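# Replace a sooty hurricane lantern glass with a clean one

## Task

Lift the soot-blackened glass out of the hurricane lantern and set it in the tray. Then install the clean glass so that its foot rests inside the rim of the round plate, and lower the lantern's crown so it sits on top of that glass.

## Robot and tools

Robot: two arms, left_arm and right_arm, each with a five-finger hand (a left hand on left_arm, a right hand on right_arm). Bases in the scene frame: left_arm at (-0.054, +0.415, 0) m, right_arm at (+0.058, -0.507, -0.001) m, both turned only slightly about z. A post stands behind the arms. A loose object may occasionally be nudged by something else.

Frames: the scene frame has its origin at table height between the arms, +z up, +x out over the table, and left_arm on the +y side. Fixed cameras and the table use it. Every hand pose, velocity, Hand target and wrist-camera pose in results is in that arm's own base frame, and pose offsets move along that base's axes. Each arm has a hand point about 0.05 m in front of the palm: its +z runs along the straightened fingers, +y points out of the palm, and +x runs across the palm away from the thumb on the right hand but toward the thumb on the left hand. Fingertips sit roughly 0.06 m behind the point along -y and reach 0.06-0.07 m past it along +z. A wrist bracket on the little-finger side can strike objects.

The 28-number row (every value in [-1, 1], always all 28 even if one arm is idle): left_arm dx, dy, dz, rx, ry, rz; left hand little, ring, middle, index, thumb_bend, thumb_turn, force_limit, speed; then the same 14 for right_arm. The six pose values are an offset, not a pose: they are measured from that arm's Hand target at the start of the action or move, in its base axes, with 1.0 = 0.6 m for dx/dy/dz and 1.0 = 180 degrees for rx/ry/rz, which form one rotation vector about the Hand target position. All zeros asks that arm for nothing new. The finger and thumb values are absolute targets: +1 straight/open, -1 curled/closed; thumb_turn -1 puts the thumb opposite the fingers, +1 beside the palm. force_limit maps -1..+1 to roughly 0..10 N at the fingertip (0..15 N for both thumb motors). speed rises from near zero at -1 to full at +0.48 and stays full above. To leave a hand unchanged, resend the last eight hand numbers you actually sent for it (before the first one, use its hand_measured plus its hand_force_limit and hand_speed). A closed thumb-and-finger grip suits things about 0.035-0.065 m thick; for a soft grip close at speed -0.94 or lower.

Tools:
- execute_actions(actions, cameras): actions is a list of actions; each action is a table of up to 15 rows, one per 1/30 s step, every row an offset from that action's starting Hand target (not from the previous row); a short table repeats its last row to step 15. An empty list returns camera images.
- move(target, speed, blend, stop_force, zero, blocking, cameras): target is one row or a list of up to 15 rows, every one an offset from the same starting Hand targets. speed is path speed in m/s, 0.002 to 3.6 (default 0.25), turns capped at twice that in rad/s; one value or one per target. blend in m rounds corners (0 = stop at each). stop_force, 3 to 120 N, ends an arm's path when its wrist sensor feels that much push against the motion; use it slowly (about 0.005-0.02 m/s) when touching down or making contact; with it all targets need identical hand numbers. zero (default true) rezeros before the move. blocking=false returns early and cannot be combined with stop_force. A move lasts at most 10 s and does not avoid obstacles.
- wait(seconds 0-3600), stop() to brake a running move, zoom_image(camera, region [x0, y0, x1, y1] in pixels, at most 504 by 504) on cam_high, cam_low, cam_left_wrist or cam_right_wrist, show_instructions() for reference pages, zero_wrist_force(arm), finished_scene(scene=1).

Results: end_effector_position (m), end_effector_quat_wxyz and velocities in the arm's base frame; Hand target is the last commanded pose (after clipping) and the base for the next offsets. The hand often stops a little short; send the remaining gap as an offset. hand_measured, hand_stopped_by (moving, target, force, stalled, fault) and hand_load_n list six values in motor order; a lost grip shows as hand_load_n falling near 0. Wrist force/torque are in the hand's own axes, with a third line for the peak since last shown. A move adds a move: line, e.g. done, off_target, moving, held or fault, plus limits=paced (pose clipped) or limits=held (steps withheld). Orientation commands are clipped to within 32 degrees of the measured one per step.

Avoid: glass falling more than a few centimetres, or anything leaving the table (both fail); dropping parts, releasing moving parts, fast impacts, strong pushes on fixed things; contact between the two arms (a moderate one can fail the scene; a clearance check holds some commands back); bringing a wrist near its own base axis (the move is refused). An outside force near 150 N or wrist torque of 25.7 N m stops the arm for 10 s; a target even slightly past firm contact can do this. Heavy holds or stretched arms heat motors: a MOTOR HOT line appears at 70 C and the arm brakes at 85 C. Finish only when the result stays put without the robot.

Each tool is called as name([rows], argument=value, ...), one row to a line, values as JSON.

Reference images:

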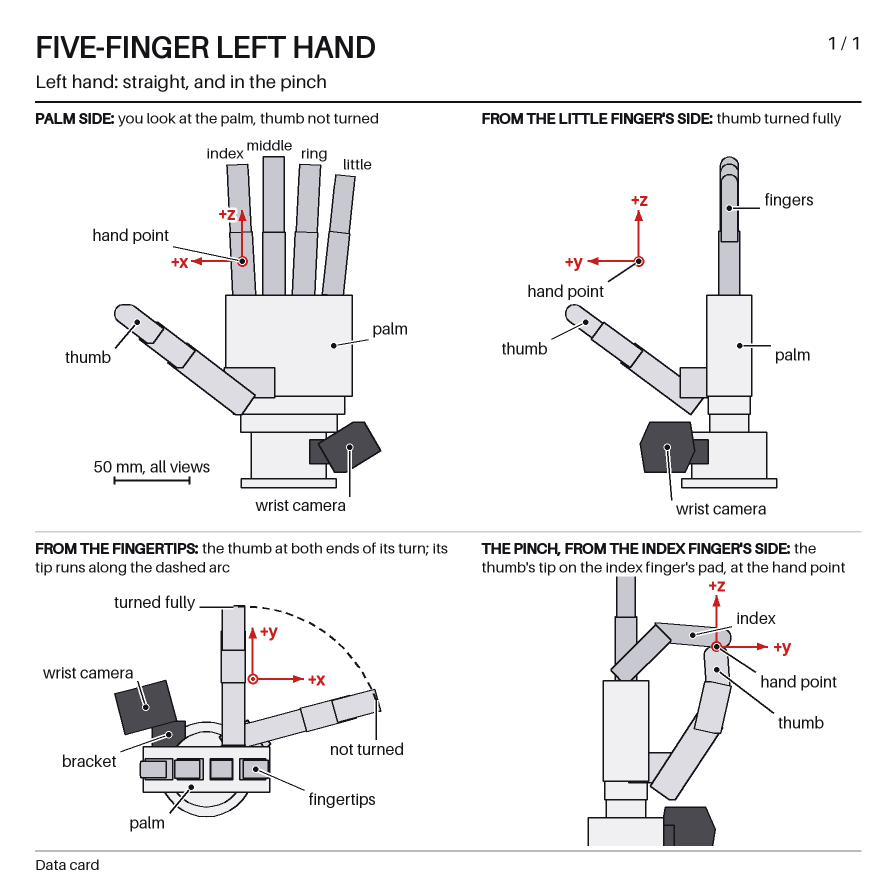

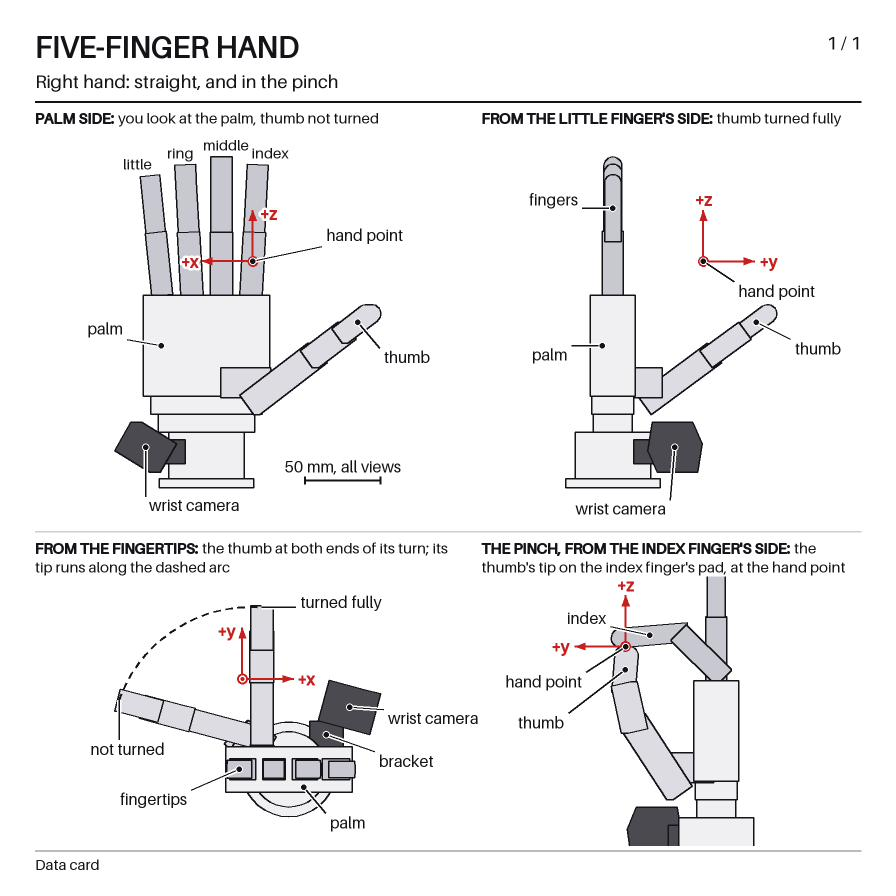

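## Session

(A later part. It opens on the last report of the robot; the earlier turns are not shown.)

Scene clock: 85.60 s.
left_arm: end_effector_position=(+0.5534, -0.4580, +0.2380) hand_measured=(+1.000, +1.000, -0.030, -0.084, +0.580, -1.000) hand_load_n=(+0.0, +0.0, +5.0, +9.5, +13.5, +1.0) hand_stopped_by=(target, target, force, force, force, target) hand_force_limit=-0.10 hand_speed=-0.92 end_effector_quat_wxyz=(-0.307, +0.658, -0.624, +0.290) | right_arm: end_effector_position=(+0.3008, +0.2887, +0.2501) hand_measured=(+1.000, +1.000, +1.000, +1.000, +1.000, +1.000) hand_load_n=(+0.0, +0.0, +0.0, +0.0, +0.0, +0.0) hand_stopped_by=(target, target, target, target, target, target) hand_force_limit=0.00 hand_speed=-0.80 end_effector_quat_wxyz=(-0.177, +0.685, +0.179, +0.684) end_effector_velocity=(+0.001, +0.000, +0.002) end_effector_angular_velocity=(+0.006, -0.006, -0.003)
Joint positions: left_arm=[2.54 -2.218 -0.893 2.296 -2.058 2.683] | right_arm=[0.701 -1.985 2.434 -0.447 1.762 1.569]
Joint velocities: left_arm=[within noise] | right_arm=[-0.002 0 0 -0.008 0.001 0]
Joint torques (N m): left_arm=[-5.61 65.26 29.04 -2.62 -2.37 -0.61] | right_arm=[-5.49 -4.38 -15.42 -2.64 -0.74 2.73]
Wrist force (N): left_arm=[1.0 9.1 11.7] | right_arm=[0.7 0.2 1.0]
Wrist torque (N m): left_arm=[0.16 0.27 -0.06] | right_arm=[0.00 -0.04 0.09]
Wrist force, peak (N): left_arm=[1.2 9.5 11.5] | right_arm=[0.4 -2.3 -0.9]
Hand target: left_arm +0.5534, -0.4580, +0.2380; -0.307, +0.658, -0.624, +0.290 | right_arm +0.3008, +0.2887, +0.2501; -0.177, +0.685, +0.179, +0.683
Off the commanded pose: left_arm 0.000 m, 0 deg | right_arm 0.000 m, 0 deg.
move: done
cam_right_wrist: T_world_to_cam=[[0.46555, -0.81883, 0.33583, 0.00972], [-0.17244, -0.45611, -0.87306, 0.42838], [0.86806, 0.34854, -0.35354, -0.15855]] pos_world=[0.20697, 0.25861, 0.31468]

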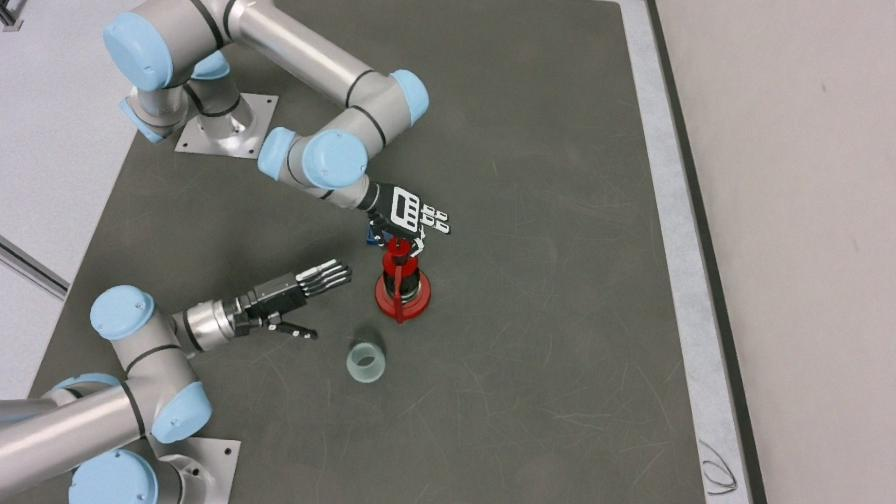

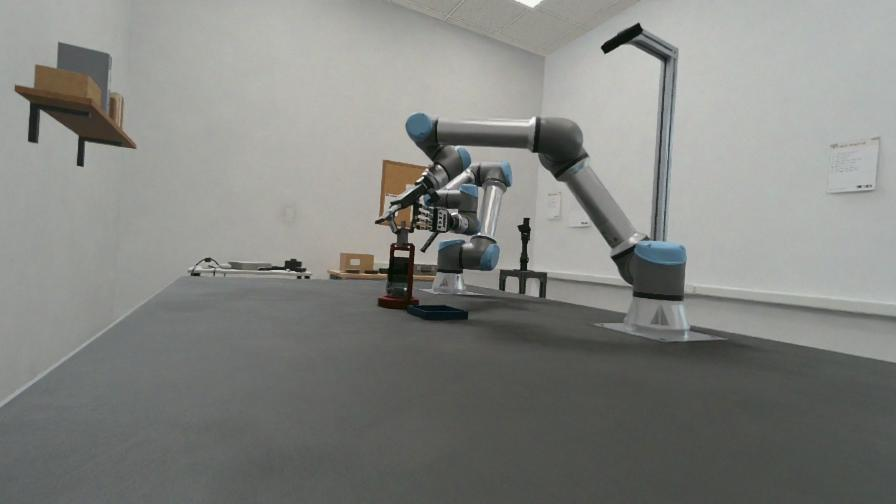

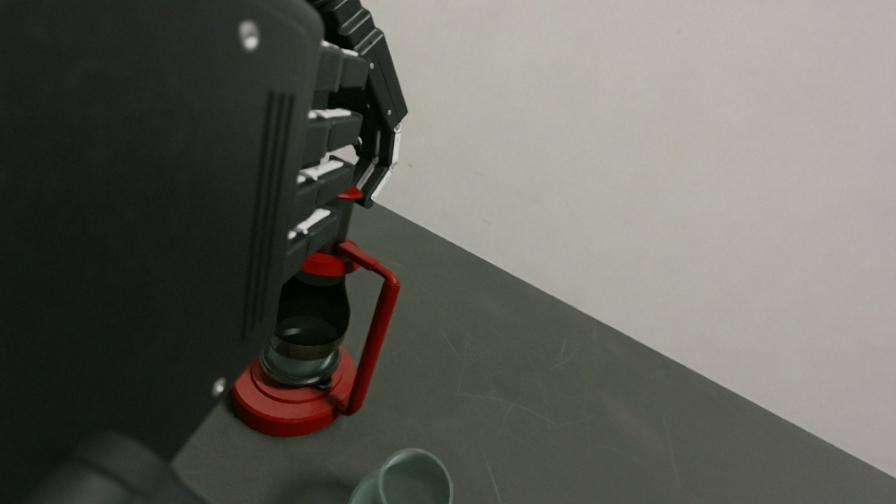

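move(target=[0, 0, 0, 0, 0, 0, 1, 1, -0.4, -0.4, 0.1, -1, -0.1, -0.92, -0.0577, 0.2437, -0.25, 0, 0, -0.1617, 1, 1, 1, 1, 1, -1, 0, -0.5], speed=0.2, cameras=["all"])

Scene clock: 88.20 s.
left_arm: end_effector_position=(+0.5534, -0.4580, +0.2380) hand_measured=(+1.000, +1.000, -0.030, -0.084, +0.580, -1.000) hand_load_n=(+0.0, +0.0, +5.0, +9.5, +13.5, +1.0) hand_stopped_by=(target, target, force, force, force, target) hand_force_limit=-0.10 hand_speed=-0.92 end_effector_quat_wxyz=(-0.307, +0.658, -0.624, +0.290) | right_arm: end_effector_position=(+0.2729, +0.4026, +0.1323) hand_measured=(+1.000, +1.000, +1.000, +1.000, +1.000, -1.000) hand_load_n=(+0.0, +0.0, +0.0, +0.0, +0.0, +0.5) hand_stopped_by=(target, target, target, target, target, target) hand_force_limit=0.00 hand_speed=-0.50 end_effector_quat_wxyz=(-0.040, +0.707, +0.042, +0.705)
Joint positions: left_arm=[2.54 -2.218 -0.893 2.296 -2.058 2.683] | right_arm=[1.218 -1.198 2.049 -0.845 2.673 1.574]
Joint torques (N m): left_arm=[-5.27 64.44 29.1 -2.66 -2.46 -0.62] | right_arm=[9.49 -38.72 -9.67 -1.61 -1.1 2.63]
Wrist force (N): left_arm=[1.0 9.1 11.4] | right_arm=[0.7 0.3 0.8]
Wrist torque (N m): left_arm=[0.18 0.26 -0.06] | right_arm=[0.01 -0.04 0.05]
Wrist force, peak (N): left_arm=[1.1 9.4 11.6] | right_arm=[-2.4 -2.7 1.3]
Hand target: left_arm +0.5534, -0.4580, +0.2380; -0.307, +0.658, -0.624, +0.290 | right_arm +0.2729, +0.4026, +0.1323; -0.040, +0.707, +0.042, +0.705 (not the last commanded pose)
Off the commanded pose: left_arm 0.000 m, 0 deg | right_arm 0.046 m, 7 deg.
move: held (right_arm; a check stopped the path); limits=held
pose unreachable (right arm): on one or more control steps of this call, first in action 0 (counted from 0), this arm could not follow its commanded pose, so it was not sent that pose on those steps. It may still have moved: this result reports where it is.
cause: moving toward the commanded pose would bring two parts of the arm too close to each other (joints 4 (wrist 1) to 6 (wrist 3) lie between them).
cam_left_wrist: T_world_to_cam=[[0.63424, -0.24261, 0.73408, -0.63746], [-0.44776, -0.88931, 0.09294, -0.17231], [0.63028, -0.38764, -0.67267, -0.25279]] pos_world=[0.48648, -0.40588, 0.31392]
cam_right_wrist: T_world_to_cam=[[0.11563, -0.93499, 0.3353, 0.2978], [-0.33439, -0.35451, -0.87322, 0.37594], [0.93532, -0.01115, -0.35364, -0.08917]] pos_world=[0.17468, 0.41072, 0.19689]

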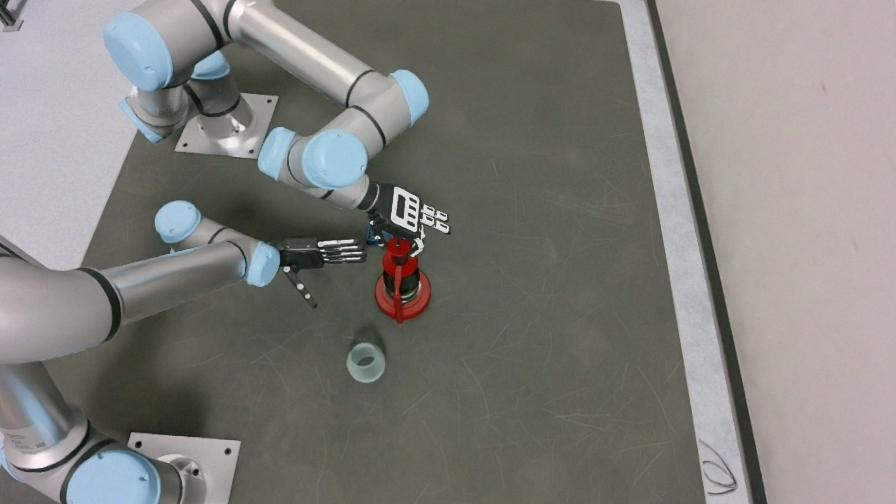

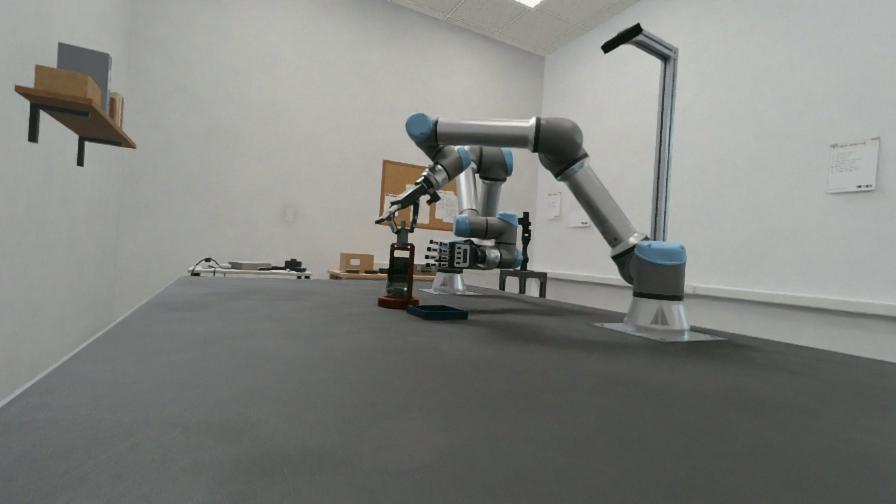

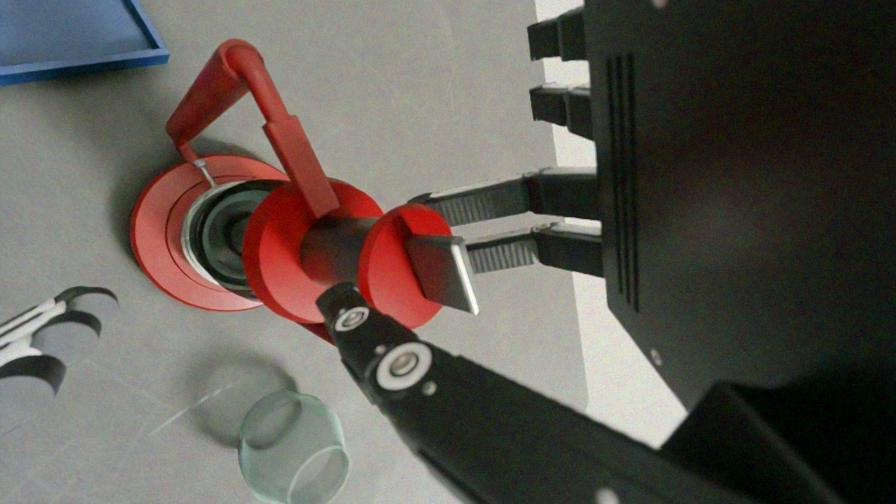

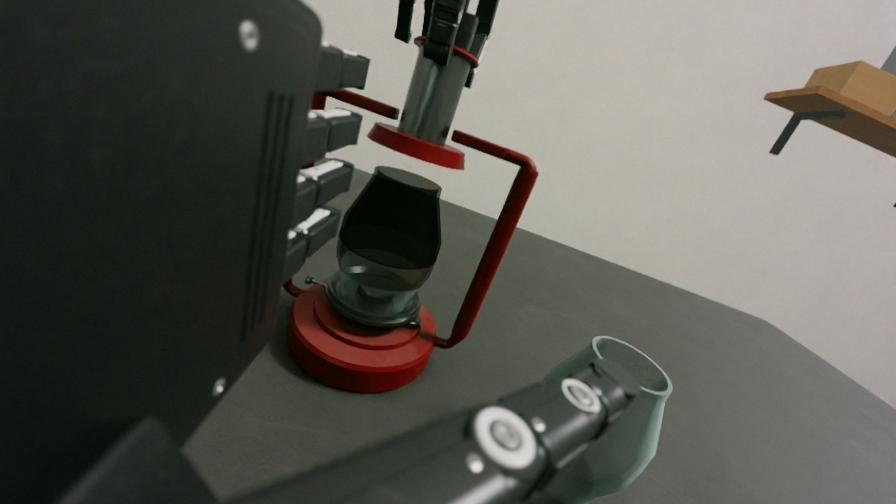

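zoom_image(camera="cam_right_wrist", region=[270, 60, 560, 400])

zoom_image(camera="cam_right_wrist", region=[310, 210, 450, 350])

Scaled by 1.482 from the camera's image (finer frame: 1280x720).

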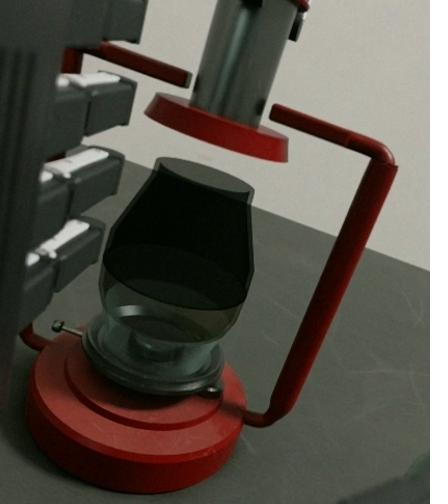

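Scaled by 3.600 from the camera's image (finer frame: 1280x720).

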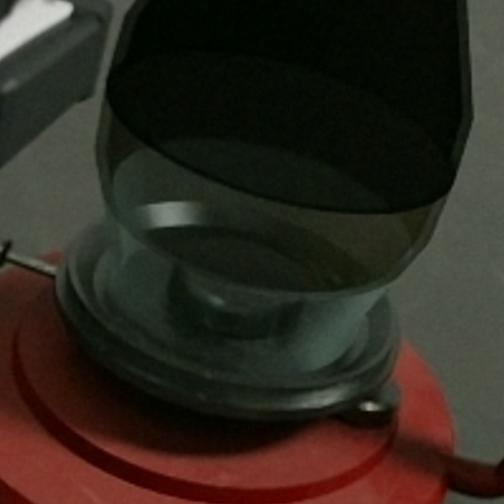

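move(target=[0, 0, 0, 0, 0, 0, 1, 1, -0.4, -0.4, 0.1, -1, -0.1, -0.92, 0.0115, -0.0022, -0.0708, 0, 0, 0.0483, 1, 1, 1, 1, 1, -1, 0, -0.5], speed=0.15, cameras=["all"])

zoom_image(camera="cam_right_wrist", region=[230, 60, 600, 400])

zoom_image(camera="cam_low", region=[360, 220, 520, 320])

zoom_image(camera="cam_high", region=[270, 210, 450, 390])

Scene clock: 89.97 s.
left_arm: end_effector_position=(+0.5534, -0.4580, +0.2380) hand_measured=(+1.000, +1.000, -0.030, -0.084, +0.580, -1.000) hand_load_n=(+0.0, +0.0, +5.0, +9.5, +13.5, +1.0) hand_stopped_by=(target, target, force, force, force, target) hand_force_limit=-0.10 hand_speed=-0.92 end_effector_quat_wxyz=(-0.307, +0.658, -0.624, +0.290) | right_arm: end_effector_position=(+0.2798, +0.4012, +0.0898) hand_measured=(+1.000, +1.000, +1.000, +1.000, +1.000, -1.000) hand_load_n=(+0.0, +0.5, +0.0, +0.0, +0.0, +0.0) hand_stopped_by=(target, target, target, target, target, target) hand_force_limit=0.00 hand_speed=-0.50 end_effector_quat_wxyz=(-0.093, +0.702, +0.095, +0.700)
Joint positions: left_arm=[2.54 -2.218 -0.893 2.296 -2.058 2.683] | right_arm=[1.168 -1.173 2.19 -1.012 2.471 1.572]
Joint torques (N m): left_arm=[-5.56 64.39 28.39 -2.65 -2.44 -0.61] | right_arm=[6.5 -36.97 -8.23 -1.86 -1.29 0.2]
Wrist force (N): left_arm=[1.1 9.1 11.5] | right_arm=[0.8 0.0 0.9]
Wrist torque (N m): left_arm=[0.18 0.25 -0.05] | right_arm=[-0.01 -0.06 0.21]
Wrist force, peak (N): left_arm=[0.8 9.3 11.7] | right_arm=[1.7 -0.2 0.9]
Hand target: left_arm +0.5534, -0.4580, +0.2380; -0.307, +0.658, -0.624, +0.290 | right_arm +0.2798, +0.4012, +0.0898; -0.094, +0.702, +0.095, +0.700
Off the commanded pose: left_arm 0.000 m, 0 deg | right_arm 0.000 m, 0 deg.
move: done
cam_left_wrist: T_world_to_cam=[[0.63424, -0.24261, 0.73408, -0.63746], [-0.44776, -0.88931, 0.09294, -0.17231], [0.63028, -0.38764, -0.67267, -0.25279]] pos_world=[0.48648, -0.40588, 0.31392]
cam_right_wrist: T_world_to_cam=[[0.25544, -0.9067, 0.33561, 0.25949], [-0.2771, -0.40122, -0.87306, 0.34334], [0.92626, 0.13002, -0.35374, -0.16476]] pos_world=[0.18146, 0.39446, 0.15439]

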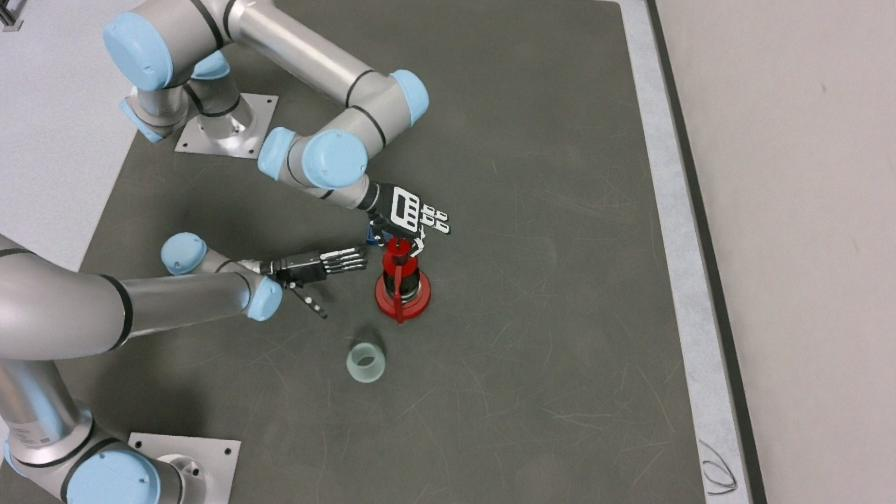

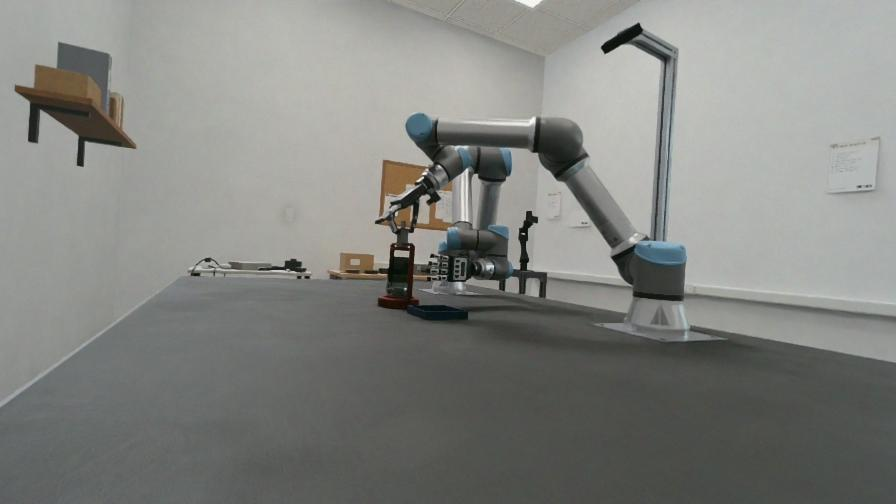

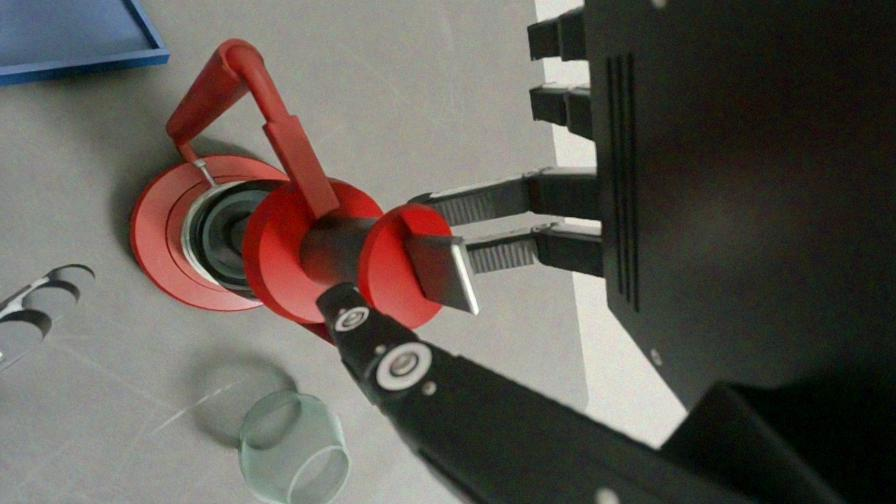

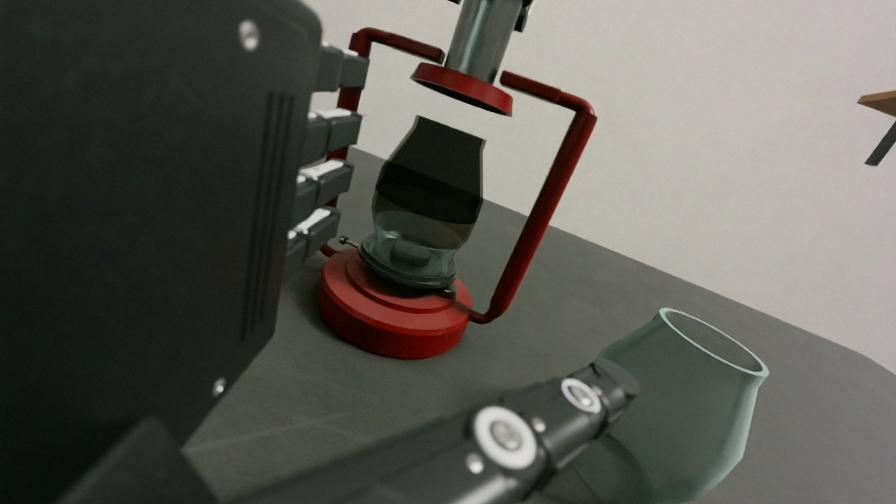

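Scaled by 1.362 from the camera's image (finer frame: 1280x720).

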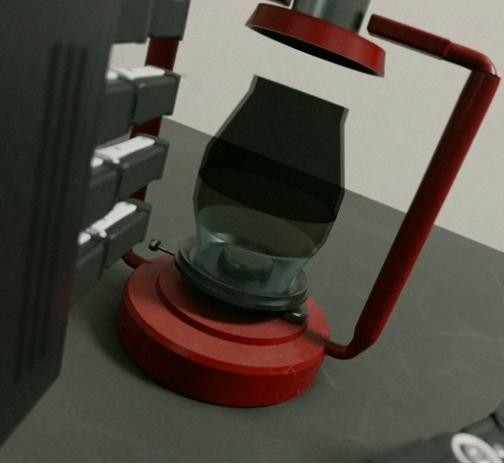

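Scaled by 3.150 from the camera's image (finer frame: 1280x720).

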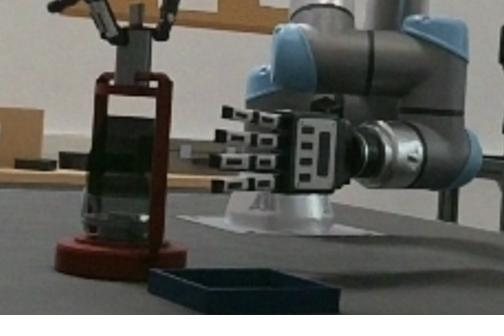

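Scaled by 2.800 from the camera's image (finer frame: 1280x720).

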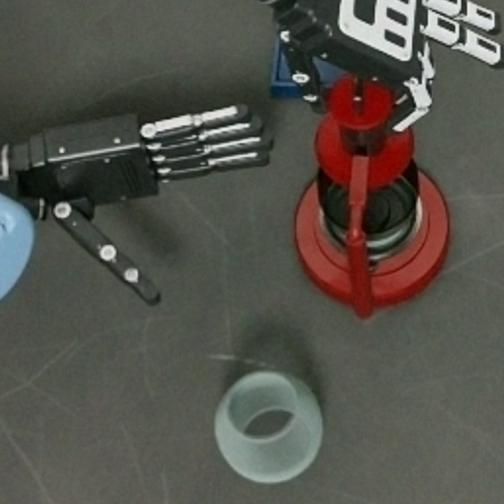

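move(target=[0, 0, 0, 0, 0, 0, 1, 1, -0.4, -0.4, 0.1, -1, -0.1, -0.92, 0.1158, 0.043, -0.008, 0, 0, 0, 1, 1, 1, 1, 1, -1, 0, -0.5], speed=0.08, cameras=["all"])

zoom_image(camera="cam_right_wrist", region=[230, 60, 700, 500])

zoom_image(camera="cam_low", region=[360, 220, 480, 320])

zoom_image(camera="cam_high", region=[330, 230, 450, 350])

Scene clock: 92.40 s.
left_arm: end_effector_position=(+0.5534, -0.4580, +0.2380) hand_measured=(+1.000, +1.000, -0.030, -0.084, +0.580, -1.000) hand_load_n=(+0.0, +0.0, +5.0, +9.5, +13.5, +1.0) hand_stopped_by=(target, target, force, force, force, target) hand_force_limit=-0.10 hand_speed=-0.92 end_effector_quat_wxyz=(-0.307, +0.658, -0.624, +0.290) | right_arm: end_effector_position=(+0.3493, +0.4270, +0.0850) hand_measured=(+1.000, +1.000, +1.000, +1.000, +1.000, -1.000) hand_load_n=(+0.0, +0.0, +0.0, +0.0, +0.0, +0.0) hand_stopped_by=(target, target, target, target, target, target) hand_force_limit=0.00 hand_speed=-0.50 end_effector_quat_wxyz=(-0.094, +0.702, +0.095, +0.700)
Joint positions: left_arm=[2.54 -2.218 -0.893 2.296 -2.058 2.683] | right_arm=[1.038 -1.106 2.089 -0.979 2.341 1.572]
Joint torques (N m): left_arm=[-5.42 63.82 28.71 -2.72 -2.49 -0.69] | right_arm=[9.15 -41.12 -6.98 -2.03 1.37 -1.9]
Wrist force (N): left_arm=[0.9 9.3 11.6] | right_arm=[0.7 0.3 0.8]
Wrist torque (N m): left_arm=[0.22 0.28 -0.07] | right_arm=[0.02 -0.03 0.21]
Wrist force, peak (N): left_arm=[0.9 9.2 11.7] | right_arm=[0.6 0.1 1.8]
Hand target: left_arm +0.5534, -0.4580, +0.2380; -0.307, +0.658, -0.624, +0.290 | right_arm +0.3493, +0.4270, +0.0850; -0.094, +0.702, +0.095, +0.700
Off the commanded pose: left_arm 0.000 m, 0 deg | right_arm 0.000 m, 0 deg.
move: done
cam_left_wrist: T_world_to_cam=[[0.63424, -0.24261, 0.73408, -0.63746], [-0.44776, -0.88931, 0.09294, -0.17231], [0.63028, -0.38764, -0.67267, -0.25279]] pos_world=[0.48648, -0.40588, 0.31392]
cam_right_wrist: T_world_to_cam=[[0.25561, -0.90668, 0.33555, 0.2667], [-0.27702, -0.40121, -0.87309, 0.36874], [0.92624, 0.13022, -0.35373, -0.23427]] pos_world=[0.25096, 0.42026, 0.14959]

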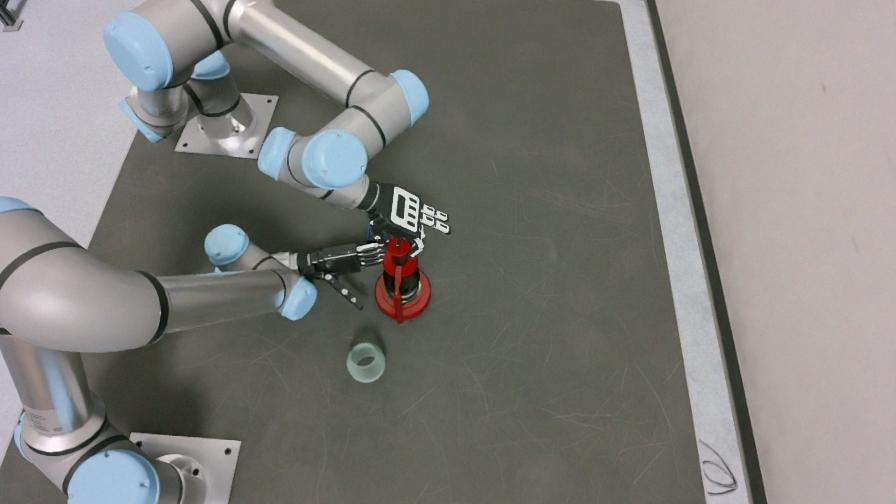

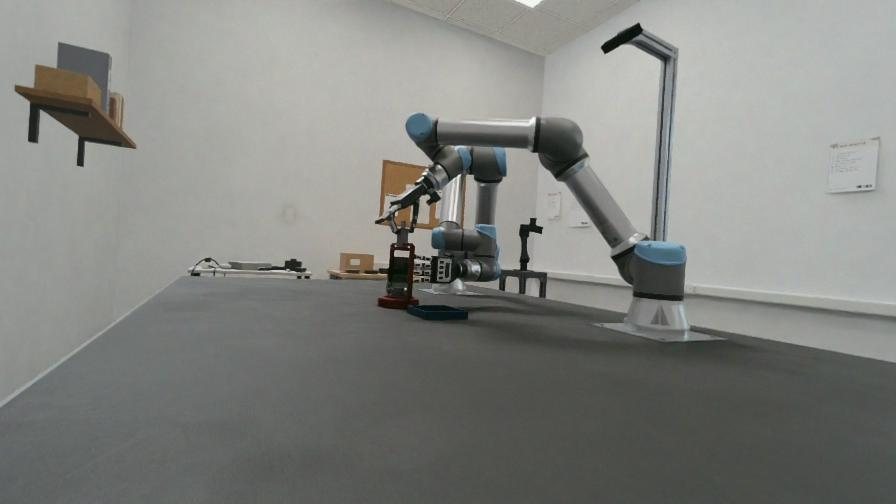

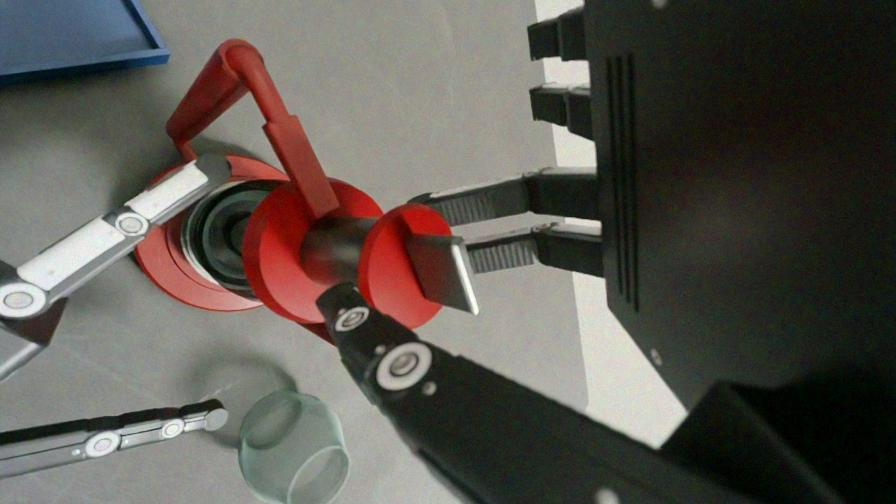

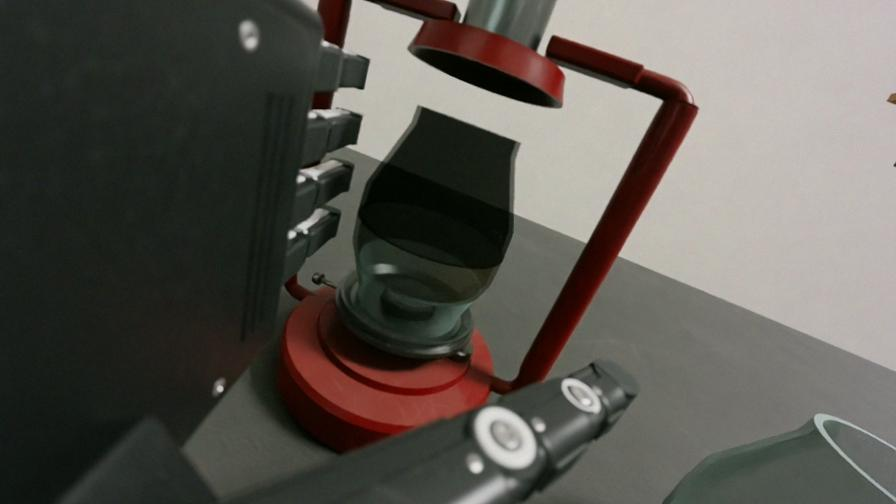

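Scaled by 1.072 from the camera's image (finer frame: 1280x720).

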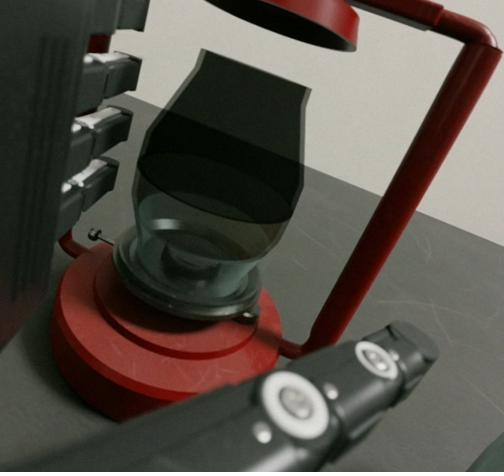

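Scaled by 4.200 from the camera's image (finer frame: 1280x720).

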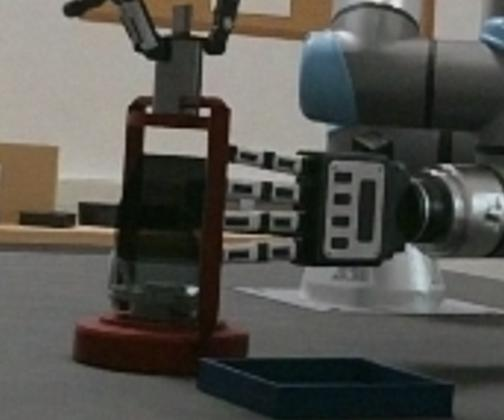

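Scaled by 4.200 from the camera's image (finer frame: 1280x720).

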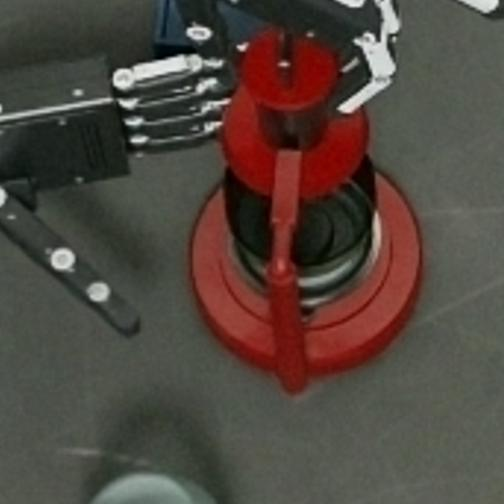

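move(target=[0, 0, 0, 0, 0, 0, 1, 1, -0.4, -0.4, 0.1, -1, -0.1, -0.92, 0.0495, 0.0155, 0, 0, 0, 0, 1, 1, 1, 1, 1, -1, 0, -0.5], speed=0.04, stop_force=6, cameras=["all"])

zoom_image(camera="cam_low", region=[360, 220, 480, 320])

zoom_image(camera="cam_left_wrist", region=[50, 100, 350, 400])

Scene clock: 95.00 s.
left_arm: end_effector_position=(+0.5534, -0.4580, +0.2380) hand_measured=(+1.000, +1.000, -0.030, -0.084, +0.580, -1.000) hand_load_n=(+0.0, +0.0, +5.0, +9.5, +14.0, +1.0) hand_stopped_by=(target, target, force, force, force, target) hand_force_limit=-0.10 hand_speed=-0.92 end_effector_quat_wxyz=(-0.307, +0.658, -0.624, +0.290) | right_arm: end_effector_position=(+0.3790, +0.4363, +0.0850) hand_measured=(+1.000, +1.000, +1.000, +1.000, +1.000, -1.000) hand_load_n=(+0.0, +0.0, +0.0, +0.0, +0.0, +0.0) hand_stopped_by=(target, target, target, target, target, target) hand_force_limit=0.00 hand_speed=-0.50 end_effector_quat_wxyz=(-0.094, +0.702, +0.095, +0.700)
Joint positions: left_arm=[2.54 -2.218 -0.893 2.296 -2.058 2.683] | right_arm=[0.99 -1.08 2.04 -0.956 2.293 1.571]
Joint torques (N m): left_arm=[-5.73 63.71 28.88 -2.63 -2.48 -0.65] | right_arm=[8.87 -42.34 -7.15 -2.13 1.39 -1.6]
Wrist force (N): left_arm=[1.2 9.2 11.4] | right_arm=[1.1 0.5 1.0]
Wrist torque (N m): left_arm=[0.20 0.24 -0.05] | right_arm=[0.03 -0.08 0.23]
Wrist force, peak (N): left_arm=[1.2 9.3 11.7] | right_arm=[1.0 -0.1 1.3]
Hand target: left_arm +0.5534, -0.4580, +0.2380; -0.307, +0.658, -0.624, +0.290 | right_arm +0.3790, +0.4363, +0.0850; -0.094, +0.702, +0.095, +0.700
Off the commanded pose: left_arm 0.000 m, 0 deg | right_arm 0.000 m, 0 deg.
move: done
cam_left_wrist: T_world_to_cam=[[0.63424, -0.24261, 0.73408, -0.63746], [-0.44776, -0.88931, 0.09294, -0.17231], [0.63028, -0.38764, -0.67267, -0.25279]] pos_world=[0.48648, -0.40588, 0.31392]
cam_right_wrist: T_world_to_cam=[[0.25561, -0.90675, 0.33536, 0.2676], [-0.27696, -0.40102, -0.8732, 0.38061], [0.92626, 0.13032, -0.35364, -0.26305]] pos_world=[0.28066, 0.42956, 0.14959]

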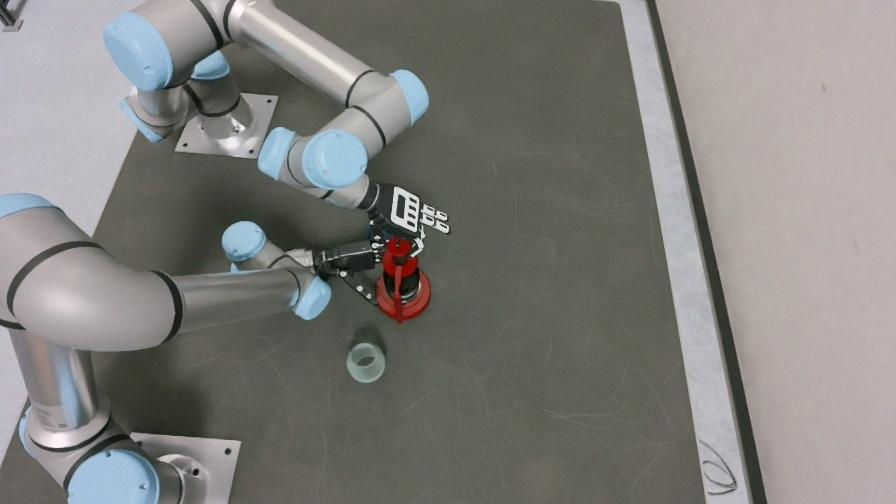

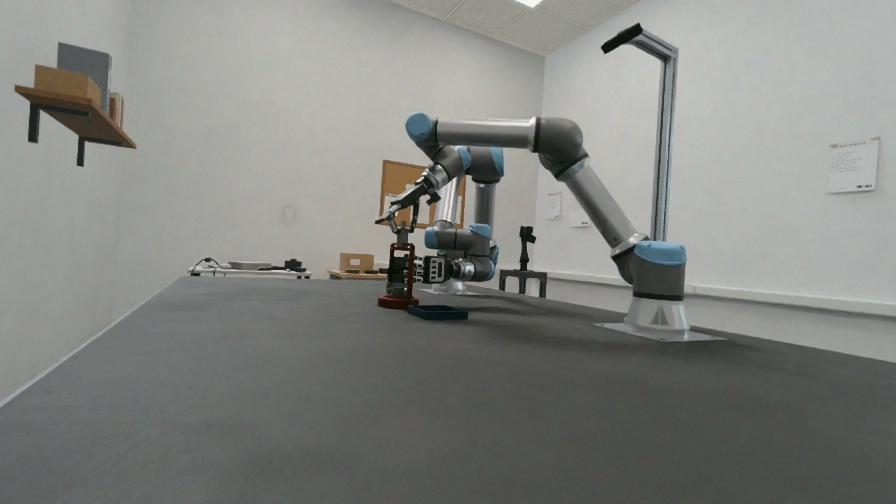

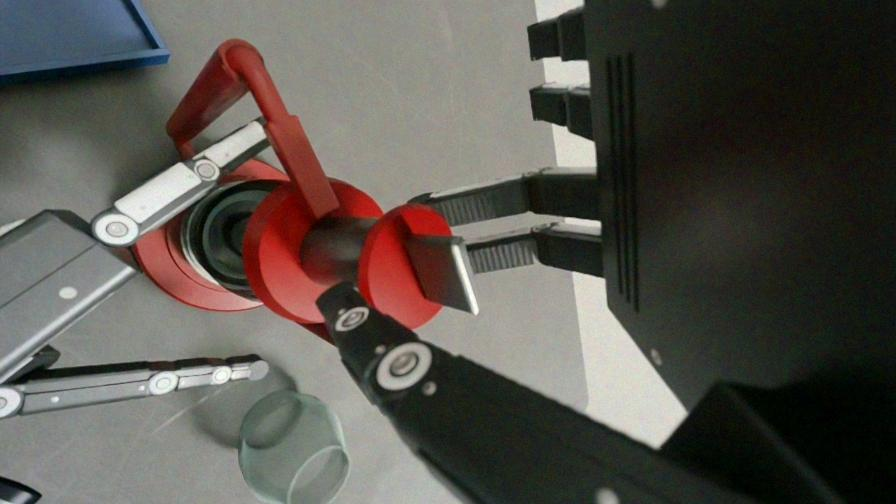

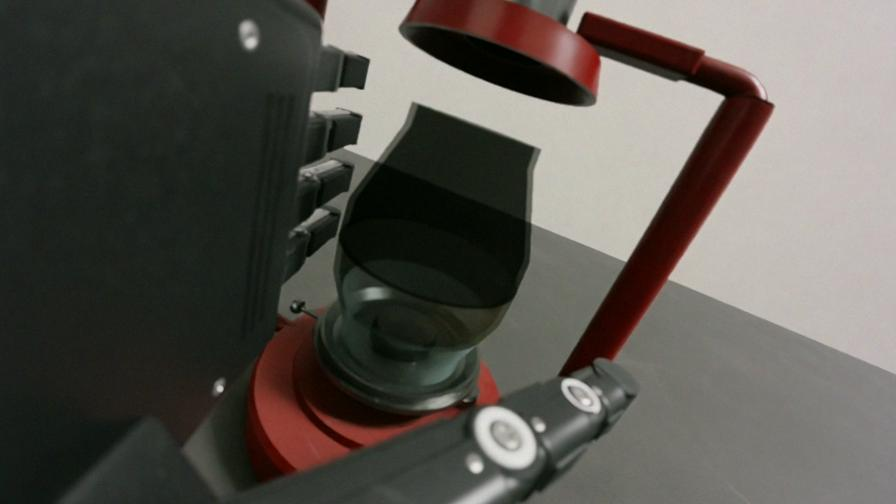

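Scaled by 4.200 from the camera's image (finer frame: 1280x720).

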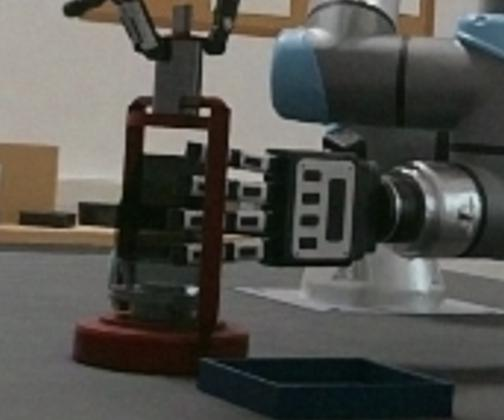

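Scaled by 1.680 from the camera's image (finer frame: 1280x720).

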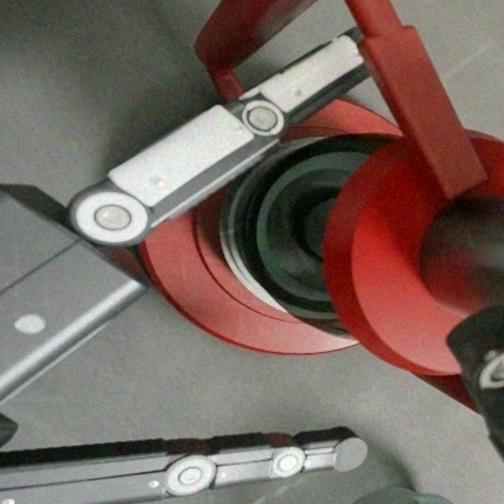

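move(target=[0, 0, 0, 0, 0, 0, 1, 1, -0.4, -0.4, 0.1, -1, -0.1, -0.92, 0.029, 0.008, 0, 0, 0, 0, 1, 1, 1, 1, 1, -1, 0, -0.5], speed=0.03, stop_force=6, cameras=["cam_low", "cam_left_wrist", "cam_right_wrist"])

zoom_image(camera="cam_left_wrist", region=[50, 50, 350, 400])

Scene clock: 99.07 s.
left_arm: end_effector_position=(+0.5534, -0.4580, +0.2380) hand_measured=(+1.000, +1.000, -0.030, -0.084, +0.580, -1.000) hand_load_n=(+0.0, +0.0, +5.0, +9.5, +13.5, +1.0) hand_stopped_by=(target, target, force, force, force, target) hand_force_limit=-0.10 hand_speed=-0.92 end_effector_quat_wxyz=(-0.307, +0.658, -0.624, +0.290) | right_arm: end_effector_position=(+0.3964, +0.4411, +0.0850) hand_measured=(+1.000, +1.000, +1.000, +1.000, +1.000, -1.000) hand_load_n=(+0.0, +0.0, +0.0, +0.0, +0.0, +0.0) hand_stopped_by=(target, target, target, target, target, target) hand_force_limit=0.00 hand_speed=-0.50 end_effector_quat_wxyz=(-0.094, +0.702, +0.095, +0.700)
Joint positions: left_arm=[2.54 -2.218 -0.893 2.296 -2.058 2.683] | right_arm=[0.962 -1.065 2.011 -0.943 2.265 1.571]
Joint torques (N m): left_arm=[-5.39 62.73 28.99 -2.62 -2.46 -0.67] | right_arm=[8.98 -42.64 -7.32 -2.24 1.43 -3.05]
Wrist force (N): left_arm=[1.0 9.2 11.4] | right_arm=[0.5 0.2 0.8]
Wrist torque (N m): left_arm=[0.19 0.27 -0.06] | right_arm=[-0.01 -0.01 0.19]
Wrist force, peak (N): left_arm=[1.0 9.4 11.7] | right_arm=[0.9 0.2 1.3]
Hand target: left_arm +0.5534, -0.4580, +0.2380; -0.307, +0.658, -0.624, +0.290 | right_arm +0.3964, +0.4411, +0.0850; -0.094, +0.702, +0.095, +0.700
Off the commanded pose: left_arm 0.000 m, 0 deg | right_arm 0.000 m, 0 deg.
move: done
cam_left_wrist: T_world_to_cam=[[0.63424, -0.24261, 0.73408, -0.63746], [-0.44776, -0.88931, 0.09294, -0.17231], [0.63028, -0.38764, -0.67267, -0.25279]] pos_world=[0.48648, -0.40588, 0.31392]
cam_right_wrist: T_world_to_cam=[[0.25561, -0.90675, 0.33536, 0.2675], [-0.27696, -0.40102, -0.8732, 0.38736], [0.92626, 0.13032, -0.35364, -0.27979]] pos_world=[0.29806, 0.43436, 0.14959]

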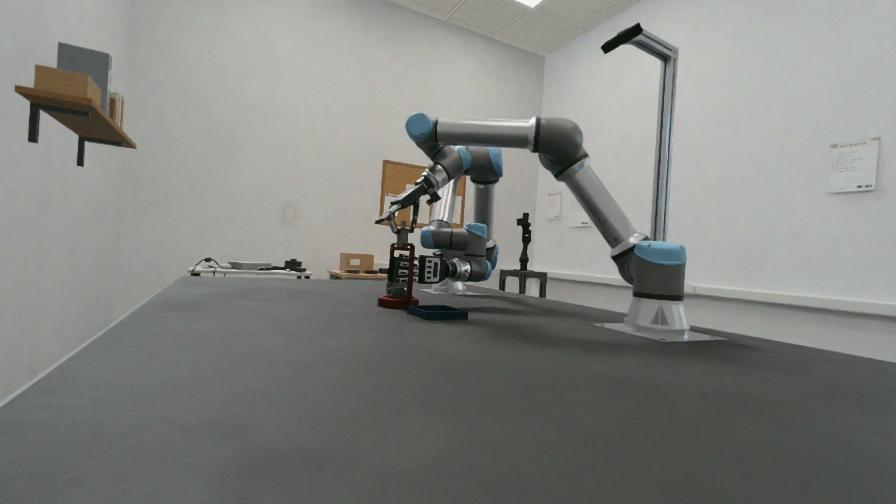

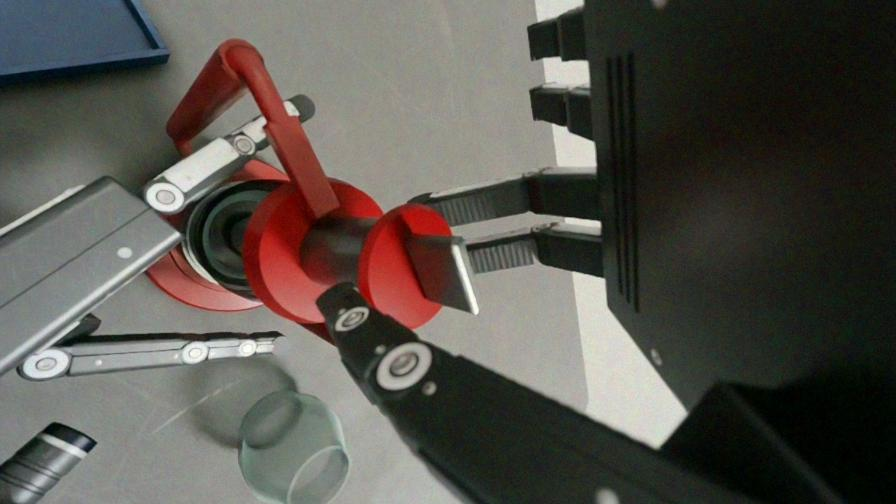

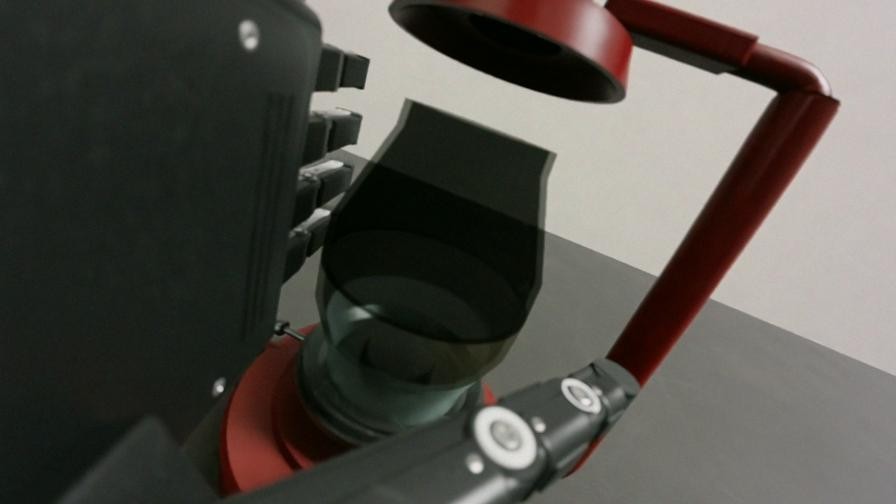

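Scaled by 1.440 from the camera's image (finer frame: 1280x720).

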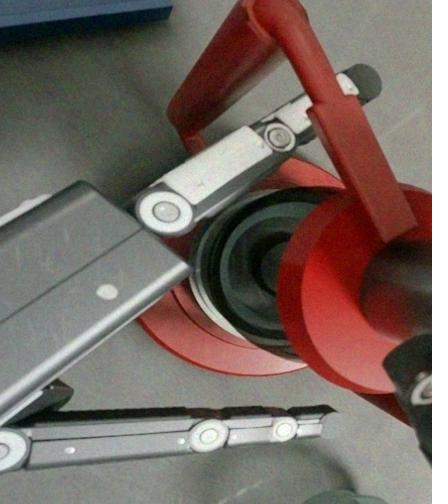

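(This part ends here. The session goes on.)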